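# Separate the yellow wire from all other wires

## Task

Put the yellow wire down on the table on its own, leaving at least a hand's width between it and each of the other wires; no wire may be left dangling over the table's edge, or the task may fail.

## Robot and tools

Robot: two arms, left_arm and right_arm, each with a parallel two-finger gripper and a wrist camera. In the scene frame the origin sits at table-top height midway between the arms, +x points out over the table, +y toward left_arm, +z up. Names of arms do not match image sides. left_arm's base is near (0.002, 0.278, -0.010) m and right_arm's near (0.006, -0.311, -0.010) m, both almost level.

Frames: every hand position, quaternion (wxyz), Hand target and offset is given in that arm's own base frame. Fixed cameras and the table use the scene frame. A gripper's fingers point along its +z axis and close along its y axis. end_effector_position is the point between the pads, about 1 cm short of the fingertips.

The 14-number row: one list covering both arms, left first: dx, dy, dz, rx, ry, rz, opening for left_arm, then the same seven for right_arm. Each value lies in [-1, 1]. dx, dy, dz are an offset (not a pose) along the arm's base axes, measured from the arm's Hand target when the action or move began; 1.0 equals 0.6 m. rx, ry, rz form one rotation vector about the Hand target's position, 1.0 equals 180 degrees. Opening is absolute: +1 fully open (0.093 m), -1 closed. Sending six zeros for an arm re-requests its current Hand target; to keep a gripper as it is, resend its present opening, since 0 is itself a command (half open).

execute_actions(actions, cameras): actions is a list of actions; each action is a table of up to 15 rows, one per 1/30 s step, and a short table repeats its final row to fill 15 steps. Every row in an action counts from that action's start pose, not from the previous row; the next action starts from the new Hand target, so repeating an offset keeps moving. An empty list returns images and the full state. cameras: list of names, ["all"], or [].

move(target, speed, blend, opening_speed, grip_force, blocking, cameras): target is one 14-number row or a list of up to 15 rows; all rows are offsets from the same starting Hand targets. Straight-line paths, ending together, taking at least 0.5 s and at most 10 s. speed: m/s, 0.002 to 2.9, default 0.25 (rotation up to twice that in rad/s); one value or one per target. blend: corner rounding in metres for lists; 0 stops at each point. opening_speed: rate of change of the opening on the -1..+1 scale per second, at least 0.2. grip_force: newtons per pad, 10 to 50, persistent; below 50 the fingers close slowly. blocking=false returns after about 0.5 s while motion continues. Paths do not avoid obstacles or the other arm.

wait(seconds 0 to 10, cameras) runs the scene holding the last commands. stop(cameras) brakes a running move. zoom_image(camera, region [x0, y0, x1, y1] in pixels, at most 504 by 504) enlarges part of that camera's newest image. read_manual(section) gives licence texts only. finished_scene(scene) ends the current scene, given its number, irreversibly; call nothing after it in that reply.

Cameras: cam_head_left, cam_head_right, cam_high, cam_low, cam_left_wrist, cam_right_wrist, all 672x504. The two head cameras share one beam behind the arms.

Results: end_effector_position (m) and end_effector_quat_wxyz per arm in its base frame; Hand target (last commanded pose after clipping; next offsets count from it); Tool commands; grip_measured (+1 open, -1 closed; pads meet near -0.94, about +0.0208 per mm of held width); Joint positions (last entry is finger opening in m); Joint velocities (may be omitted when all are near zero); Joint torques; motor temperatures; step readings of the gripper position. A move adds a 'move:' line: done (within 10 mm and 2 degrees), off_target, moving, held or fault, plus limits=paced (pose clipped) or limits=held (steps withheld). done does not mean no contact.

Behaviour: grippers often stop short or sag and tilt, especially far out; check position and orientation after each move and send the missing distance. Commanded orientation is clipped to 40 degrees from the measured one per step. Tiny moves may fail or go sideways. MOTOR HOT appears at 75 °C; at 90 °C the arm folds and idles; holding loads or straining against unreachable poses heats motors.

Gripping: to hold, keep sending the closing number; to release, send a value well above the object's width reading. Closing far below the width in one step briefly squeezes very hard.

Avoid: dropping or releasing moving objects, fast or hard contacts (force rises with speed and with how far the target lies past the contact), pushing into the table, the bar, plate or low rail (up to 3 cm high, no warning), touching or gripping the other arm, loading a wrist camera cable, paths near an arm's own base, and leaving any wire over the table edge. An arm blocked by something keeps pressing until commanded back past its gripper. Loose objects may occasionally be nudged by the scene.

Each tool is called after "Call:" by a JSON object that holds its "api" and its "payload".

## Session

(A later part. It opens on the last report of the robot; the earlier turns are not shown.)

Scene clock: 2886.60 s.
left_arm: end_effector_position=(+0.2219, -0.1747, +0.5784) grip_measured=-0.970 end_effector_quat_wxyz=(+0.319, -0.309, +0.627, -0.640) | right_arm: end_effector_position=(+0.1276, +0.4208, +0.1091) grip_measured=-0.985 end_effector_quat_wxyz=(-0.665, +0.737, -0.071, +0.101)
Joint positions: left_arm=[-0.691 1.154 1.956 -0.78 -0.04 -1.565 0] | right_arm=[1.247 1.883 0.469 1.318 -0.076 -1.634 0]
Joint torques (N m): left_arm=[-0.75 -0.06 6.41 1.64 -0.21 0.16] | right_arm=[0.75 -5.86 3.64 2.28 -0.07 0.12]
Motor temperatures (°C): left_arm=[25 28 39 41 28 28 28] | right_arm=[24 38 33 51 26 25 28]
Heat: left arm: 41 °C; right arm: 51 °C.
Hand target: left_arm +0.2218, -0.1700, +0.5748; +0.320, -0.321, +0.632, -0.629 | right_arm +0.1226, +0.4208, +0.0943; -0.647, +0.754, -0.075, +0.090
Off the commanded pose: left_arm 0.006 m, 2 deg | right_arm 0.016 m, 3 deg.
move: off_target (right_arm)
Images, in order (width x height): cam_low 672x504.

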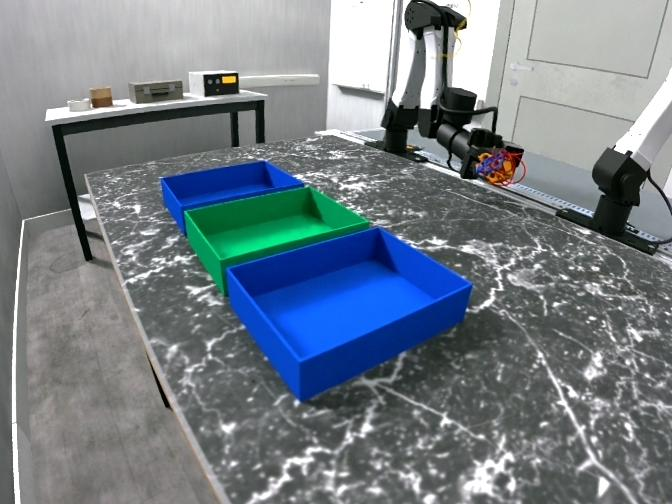

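Call:
{"api": "move", "payload": {"target": [[0.1137,0.25,-0.125,0,0,0.178,-1,0,0,0,0,0,0,-1],[0.047,0.5,-0.208,0,0,0.353,-1,0,0,0,0,0,0,-1]], "speed": 0.3, "blend": 0.05, "cameras": ["cam_head_left", "cam_high", "cam_right_wrist"]}}

Scene clock: 2903.77 s.
left_arm: end_effector_position=(+0.2471, +0.1310, +0.4425) grip_measured=-0.970 end_effector_quat_wxyz=(+0.596, -0.618, +0.372, -0.353) | right_arm: end_effector_position=(+0.1276, +0.4208, +0.1091) grip_measured=-0.985 end_effector_quat_wxyz=(-0.665, +0.737, -0.071, +0.101)
Joint positions: left_arm=[0.477 0.795 1.194 -0.44 -0.018 -1.565 0] | right_arm=[1.247 1.883 0.469 1.318 -0.076 -1.634 0]
Joint torques (N m): left_arm=[0.16 -0.25 5.71 2.5 0.14 0.16] | right_arm=[0.96 -6.01 3.51 2.28 -0.04 0.14]
Heat: left arm: 41 °C; right arm: 52 °C.
Hand target: left_arm +0.2499, +0.1300, +0.4500; +0.603, -0.606, +0.368, -0.366 | right_arm +0.1226, +0.4208, +0.0943; -0.647, +0.754, -0.075, +0.090
Off the commanded pose: left_arm 0.008 m, 2 deg | right_arm 0.016 m, 3 deg.
move: off_target (right_arm)
camera_calibration:
cam_right_wrist: T_world_to_cam=[[-0.0475294, 0.0787996, 0.995757, -0.139293], [0.742578, -0.663955, 0.087987, 0.209744], [0.668071, 0.743609, -0.0269575, -0.30818], [0, 0, 0, 1]] pos_world=[0.0435139, 0.379402, 0.111939]
Images, in order (width x height): cam_head_left 672x504, cam_high 672x504, cam_right_wrist 672x504.

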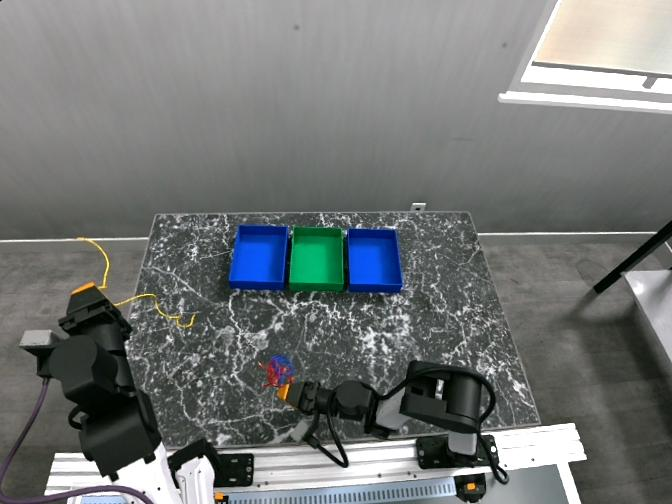

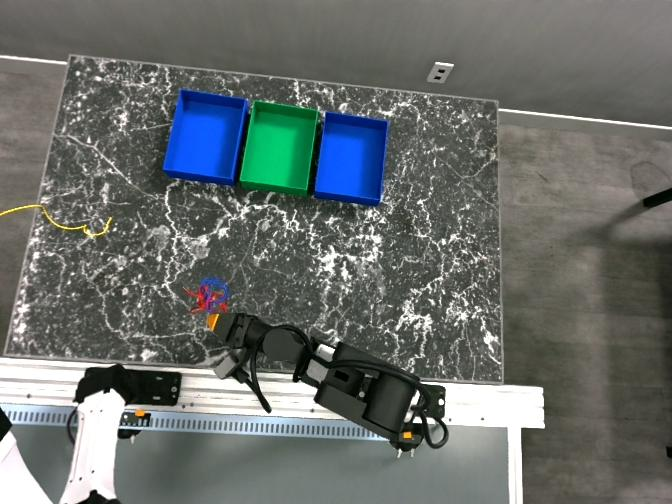

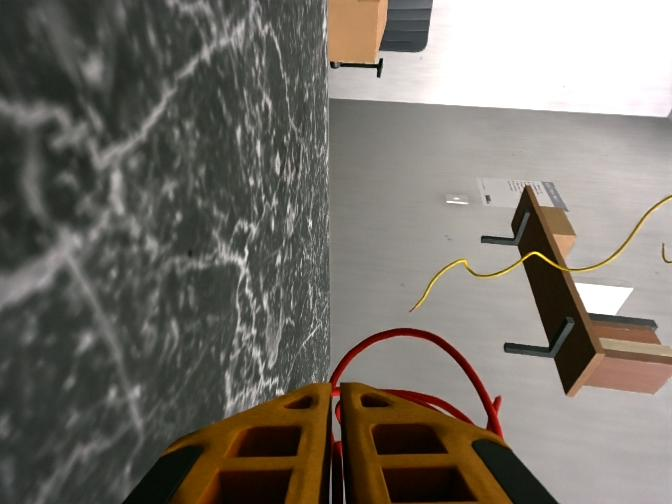

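Call:
{"api": "move", "payload": {"target": [[0,-0.108,-0.125,0,0,-0.0764,-1,0.1623,-0.2347,0.0512,0.1019,0.2491,-0.2337,-1],[0,-0.2167,-0.25,0,0,-0.1528,-1,0.229,-0.5347,0.0512,0.2038,0.4982,-0.4675,-1]], "speed": 0.3, "blend": 0.05, "cameras": ["cam_head_left", "cam_high", "cam_low"]}}

Scene clock: 2920.43 s.
left_arm: end_effector_position=(+0.2489, -0.0020, +0.2928) grip_measured=-0.970 end_effector_quat_wxyz=(+0.487, -0.505, +0.515, -0.492) | right_arm: end_effector_position=(+0.2600, +0.1007, +0.1176) grip_measured=-0.985 end_effector_quat_wxyz=(+0.381, -0.184, +0.904, +0.066)
Joint positions: left_arm=[0.009 0.364 0.511 -0.189 0.025 -1.565 0] | right_arm=[0.367 0.9 0.529 -0.407 -0.004 -0.033 0]
Joint torques (N m): left_arm=[-0.83 0.88 6.31 2.5 -0.23 0.15] | right_arm=[-0.43 -1.57 9.81 1.76 -0.19 0.18]
Heat: left arm: 44 °C; right arm: 52 °C.
Hand target: left_arm +0.2500, +0.0000, +0.3000; +0.499, -0.501, +0.501, -0.499 | right_arm +0.2600, +0.1000, +0.1250; +0.375, -0.175, +0.907, +0.072
Off the commanded pose: left_arm 0.008 m, 2 deg | right_arm 0.007 m, 1 deg.
move: done
Images, in order (width x height): cam_head_left 672x504, cam_high 672x504, cam_low 672x504.

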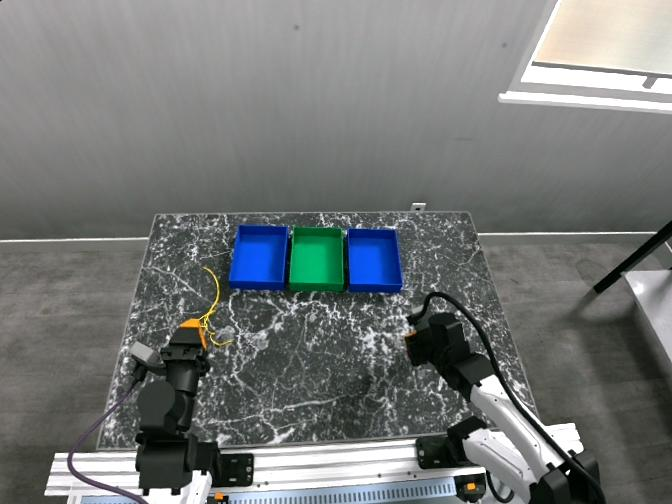

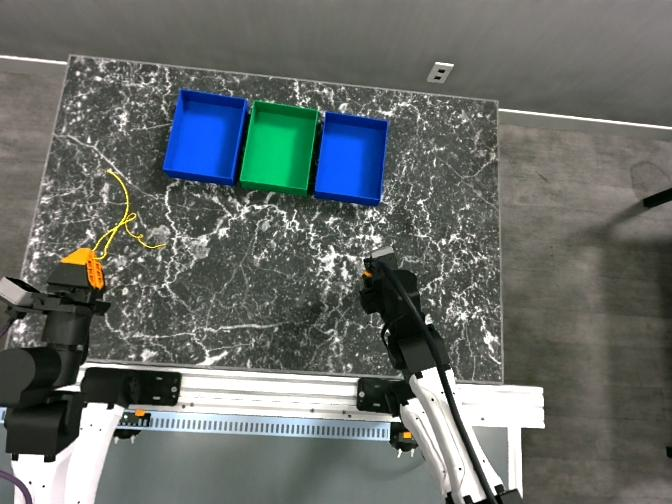

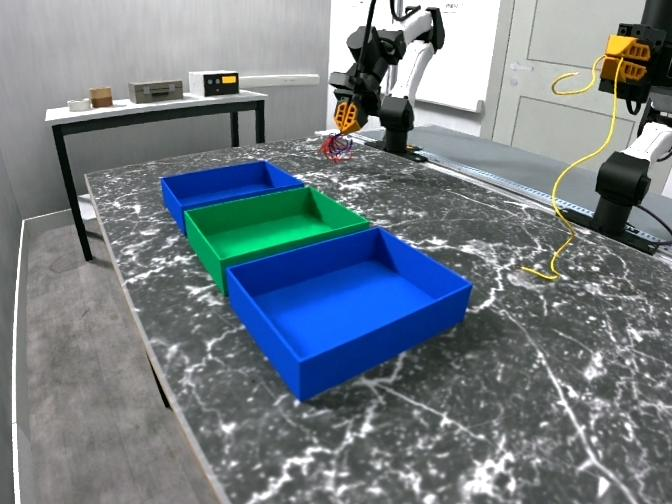

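Call:
{"api": "move", "payload": {"target": [[-0.0667,0.0667,-0.2,-0.0240,0.2491,0.0579,-1,0,0,-0.05,0,0,0,-1],[-0.0667,0.0667,-0.4417,-0.0240,0.2491,0.0579,-1,0,0,-0.108,0,0,0,-1]], "speed": [0.25,0.12], "blend": 0.03, "cameras": ["cam_high", "cam_low", "cam_left_wrist", "cam_right_wrist"]}}

Scene clock: 2973.43 s.
left_arm: end_effector_position=(+0.2062, +0.0334, +0.0353) grip_measured=-0.970 end_effector_quat_wxyz=(-0.281, +0.711, -0.595, +0.247) | right_arm: end_effector_position=(+0.2585, +0.1017, +0.0618) grip_measured=-0.985 end_effector_quat_wxyz=(+0.373, -0.187, +0.907, +0.066)
Joint positions: left_arm=[0.171 0.52 0.142 -0.426 0.013 -1.582 0] | right_arm=[0.372 0.996 0.347 -0.145 -0.006 -0.033 0]
Joint torques (N m): left_arm=[0.2 1.88 6.41 2.09 -0.23 0.22] | right_arm=[-0.49 -1.63 5.42 2.4 -0.16 0.16]
Motor temperatures (°C): left_arm=[25 27 39 50 27 28 28] | right_arm=[24 34 39 49 26 25 28]
Heat: left arm: 50 °C; right arm: 49 °C.
Hand target: left_arm +0.2099, +0.0399, +0.0350; -0.294, +0.713, -0.588, +0.242 | right_arm +0.2600, +0.1001, +0.0602; +0.375, -0.175, +0.907, +0.072
Off the commanded pose: left_arm 0.008 m, 2 deg | right_arm 0.003 m, 2 deg.
move: done
camera_calibration:
cam_left_wrist: T_world_to_cam=[[0.711822, 0.100933, 0.69507, -0.175163], [-0.163302, -0.938716, 0.303552, 0.0917558], [0.683112, -0.329581, -0.651716, -0.0248567], [0, 0, 0, 1]] pos_world=[0.156649, 0.0956201, 0.0776983]
cam_right_wrist: T_world_to_cam=[[0.374848, -0.925882, 0.0472318, -0.00921453], [-0.883391, -0.372173, -0.284794, 0.318412], [0.281264, 0.0650304, -0.957424, 0.0668632], [0, 0, 0, 1]] pos_world=[0.26593, 0.105625, 0.155133]
Images, in order (width x height): cam_high 672x504, cam_low 672x504, cam_left_wrist 672x504, cam_right_wrist 672x504.

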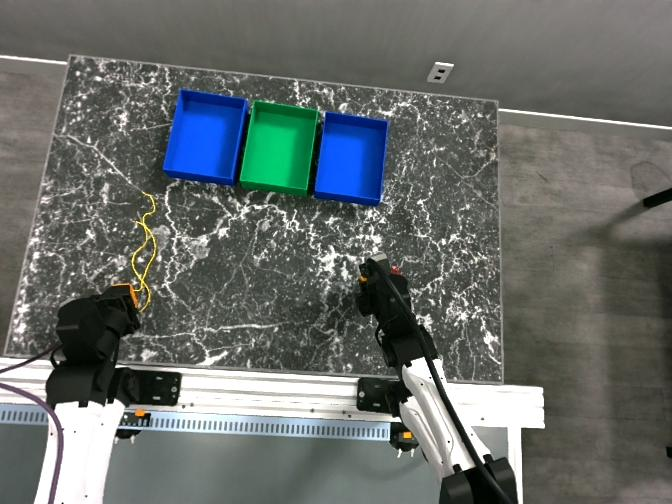

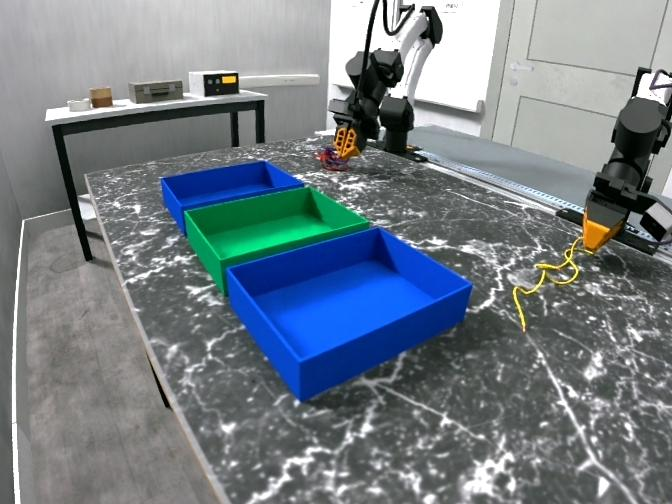

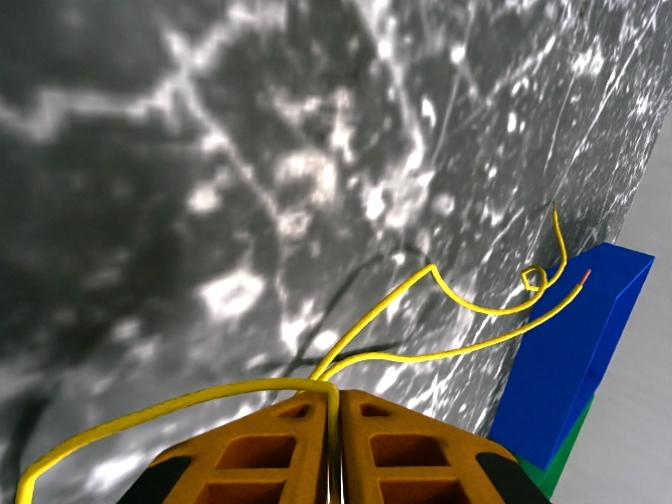

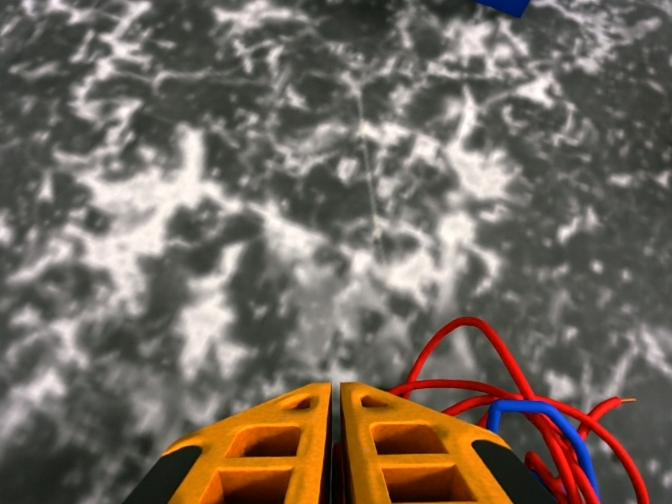

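Call:
{"api": "move", "payload": {"target": [[0,0,-0.02,0,0,0,-1,0,0,-0.025,0,0,0,-1],[0,0,-0.02,0,0,0,-0.68,0,0,-0.025,0,0,0,-0.6],[-0.0579,-0.011,0.039,0,0,0,-0.68,-0.0655,-0.0262,0.0456,0,0,0,-0.6]], "speed": [0.05,0.05,0.08], "opening_speed": 0.6, "cameras": ["cam_high", "cam_low", "cam_left_wrist", "cam_right_wrist"]}}

Scene clock: 3056.67 s.
left_arm: end_effector_position=(+0.1782, +0.0285, +0.0485) grip_measured=-0.683 end_effector_quat_wxyz=(-0.284, +0.710, -0.594, +0.250) | right_arm: end_effector_position=(+0.2211, +0.0863, +0.0778) grip_measured=-0.602 end_effector_quat_wxyz=(+0.375, -0.185, +0.906, +0.067)
Joint positions: left_arm=[0.171 0.229 0.18 -0.745 0.013 -1.582 0.012] | right_arm=[0.365 0.689 0.324 -0.423 -0.009 -0.033 0.016]
Joint torques (N m): left_arm=[-0.06 0.99 9.96 1.37 -0.24 0.23] | right_arm=[-0.65 -1.52 9.59 1.72 -0.18 0.09]
Heat: left arm: 46 °C; right arm: 50 °C.
Hand target: left_arm +0.1752, +0.0333, +0.0584; -0.294, +0.713, -0.588, +0.242 | right_arm +0.2208, +0.0843, +0.0876; +0.376, -0.175, +0.907, +0.072
Off the commanded pose: left_arm 0.011 m, 2 deg | right_arm 0.010 m, 1 deg.
move: off_target (left_arm)
camera_calibration:
cam_left_wrist: T_world_to_cam=[[0.70461, 0.0996148, 0.702568, -0.162877], [-0.166422, -0.939283, 0.300084, 0.0793138], [0.689803, -0.328365, -0.64525, -0.000300752], [0, 0, 0, 1]] pos_world=[0.128172, 0.0906244, 0.0904376]
cam_right_wrist: T_world_to_cam=[[0.37152, -0.927354, 0.0445734, -0.00908888], [-0.883507, -0.36789, -0.289953, 0.284251], [0.285287, 0.0683424, -0.956002, 0.0924798], [0, 0, 0, 1]] pos_world=[0.228131, 0.0898242, 0.171235]
Images, in order (width x height): cam_high 672x504, cam_low 672x504, cam_left_wrist 672x504, cam_right_wrist 672x504.

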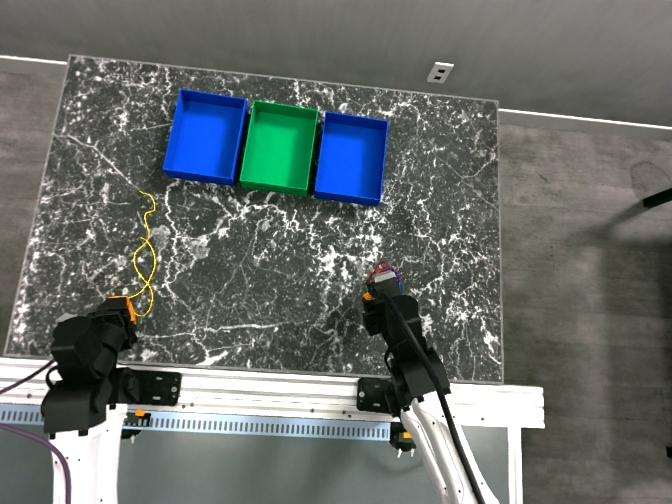

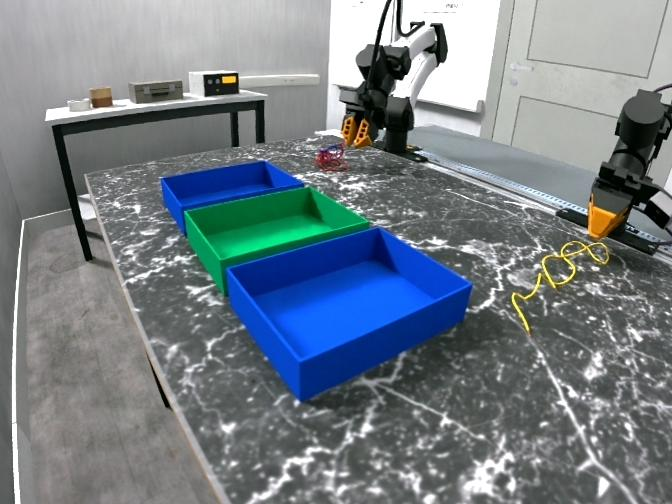

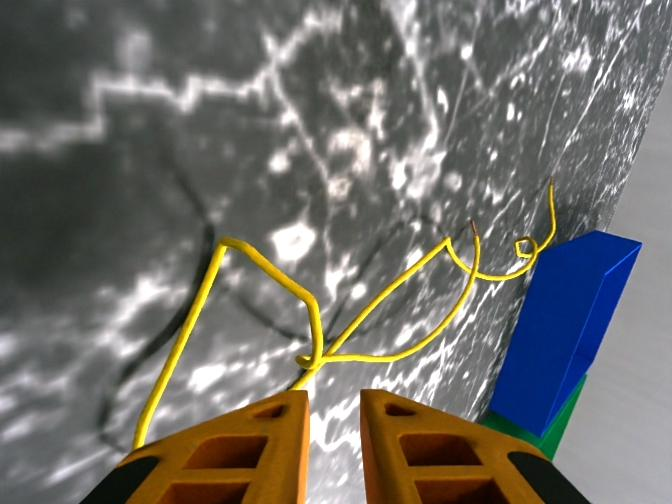

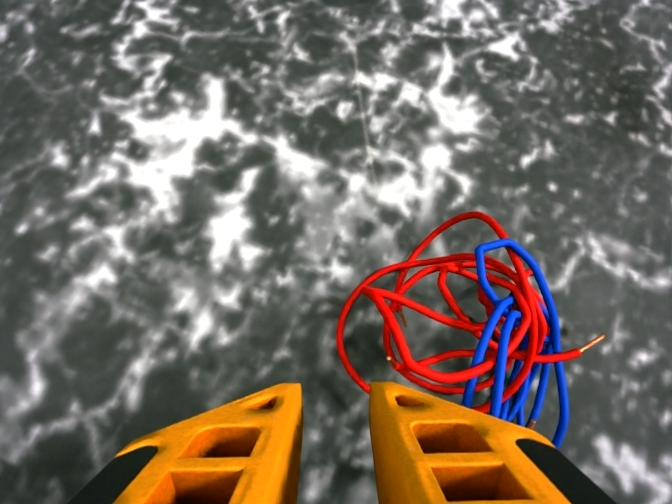

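Call:
{"api": "zoom_image", "payload": {"camera": "cam_low", "region": [504, 180, 664, 340]}}

Scaled by 3.150 from the camera's 672x504 image, which has a finer 960x720 frame.

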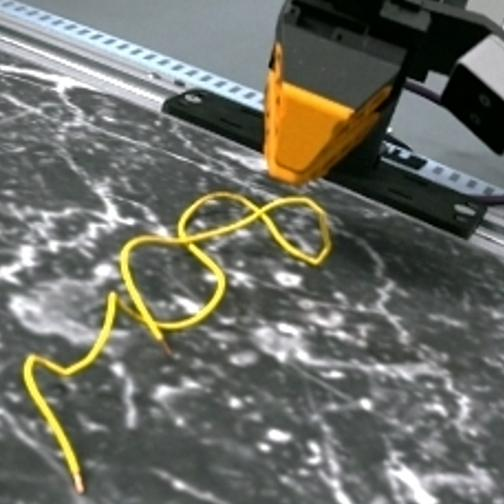

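Call:
{"api": "move", "payload": {"target": [[0,0,0.17,0,0,0,-0.68,-0.03,-0.012,0.17,0,0,0,-0.6]], "speed": 0.15, "cameras": ["cam_head_left", "cam_low", "cam_left_wrist", "cam_right_wrist"]}}

Scene clock: 3089.17 s.
left_arm: end_effector_position=(+0.1796, +0.0288, +0.1595) grip_measured=-0.683 end_effector_quat_wxyz=(-0.297, +0.704, -0.590, +0.261) | right_arm: end_effector_position=(+0.2072, +0.0803, +0.1884) grip_measured=-0.602 end_effector_quat_wxyz=(+0.390, -0.181, +0.900, +0.071)
Joint positions: left_arm=[0.171 0.408 0.61 -0.959 0.013 -1.582 0.012] | right_arm=[0.359 0.639 0.738 -0.856 -0.014 -0.033 0.016]
Joint torques (N m): left_arm=[-0.01 3.49 8.7 1.41 -0.23 0.22] | right_arm=[-0.57 0.14 8.7 1.77 -0.22 0.07]
Motor temperatures (°C): left_arm=[25 27 43 44 26 28 28] | right_arm=[24 32 43 48 26 25 27]
Heat: left arm: 44 °C; right arm: 48 °C.
Hand target: left_arm +0.1752, +0.0333, +0.1604; -0.294, +0.713, -0.588, +0.242 | right_arm +0.2028, +0.0771, +0.1896; +0.376, -0.175, +0.907, +0.072
Off the commanded pose: left_arm 0.006 m, 2 deg | right_arm 0.006 m, 2 deg.
move: done
camera_calibration:
cam_left_wrist: T_world_to_cam=[[0.678943, 0.0951531, 0.727999, -0.241287], [-0.177024, -0.941095, 0.288101, 0.050342], [0.71253, -0.324478, -0.622106, 0.0625678], [0, 0, 0, 1]] pos_world=[0.128151, 0.0906377, 0.200077]
cam_right_wrist: T_world_to_cam=[[0.367316, -0.929138, 0.0422065, -0.013021], [-0.875791, -0.360793, -0.320654, 0.305459], [0.31316, 0.0808176, -0.946255, 0.19399], [0, 0, 0, 1]] pos_world=[0.211551, 0.0824312, 0.28206]
Images, in order (width x height): cam_head_left 672x504, cam_low 672x504, cam_left_wrist 672x504, cam_right_wrist 672x504.

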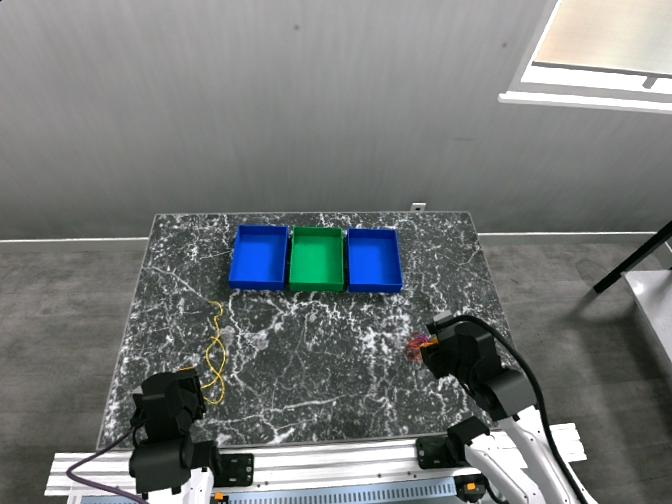

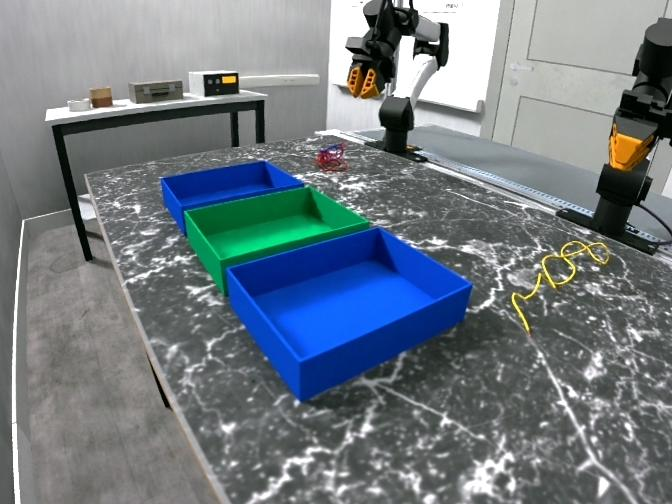

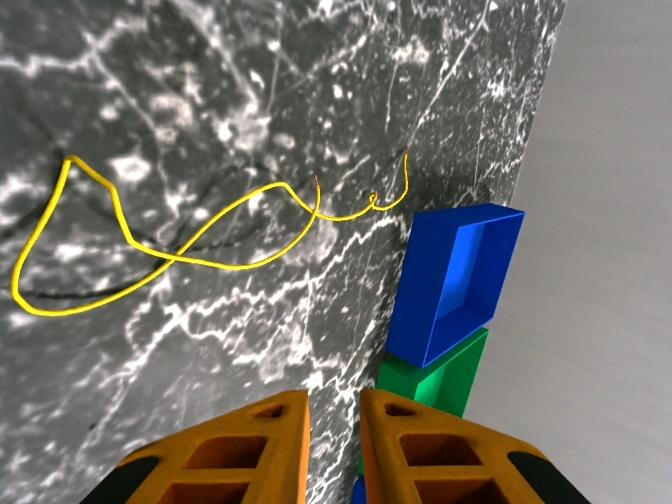

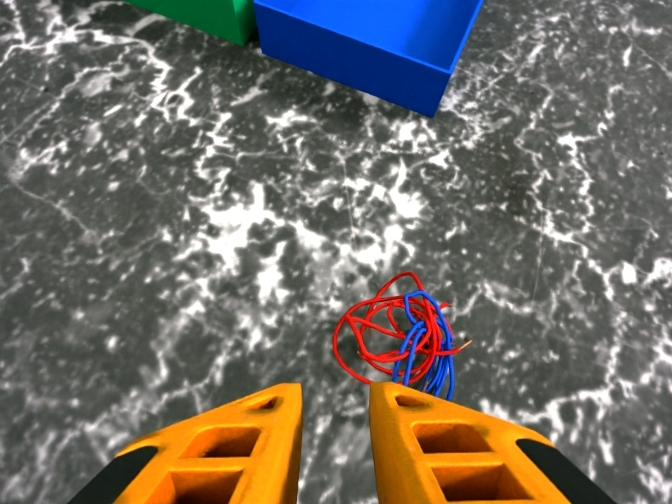

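Call:
{"api": "finished_scene", "payload": {"scene": 2}}

The scene is finished: the task was done.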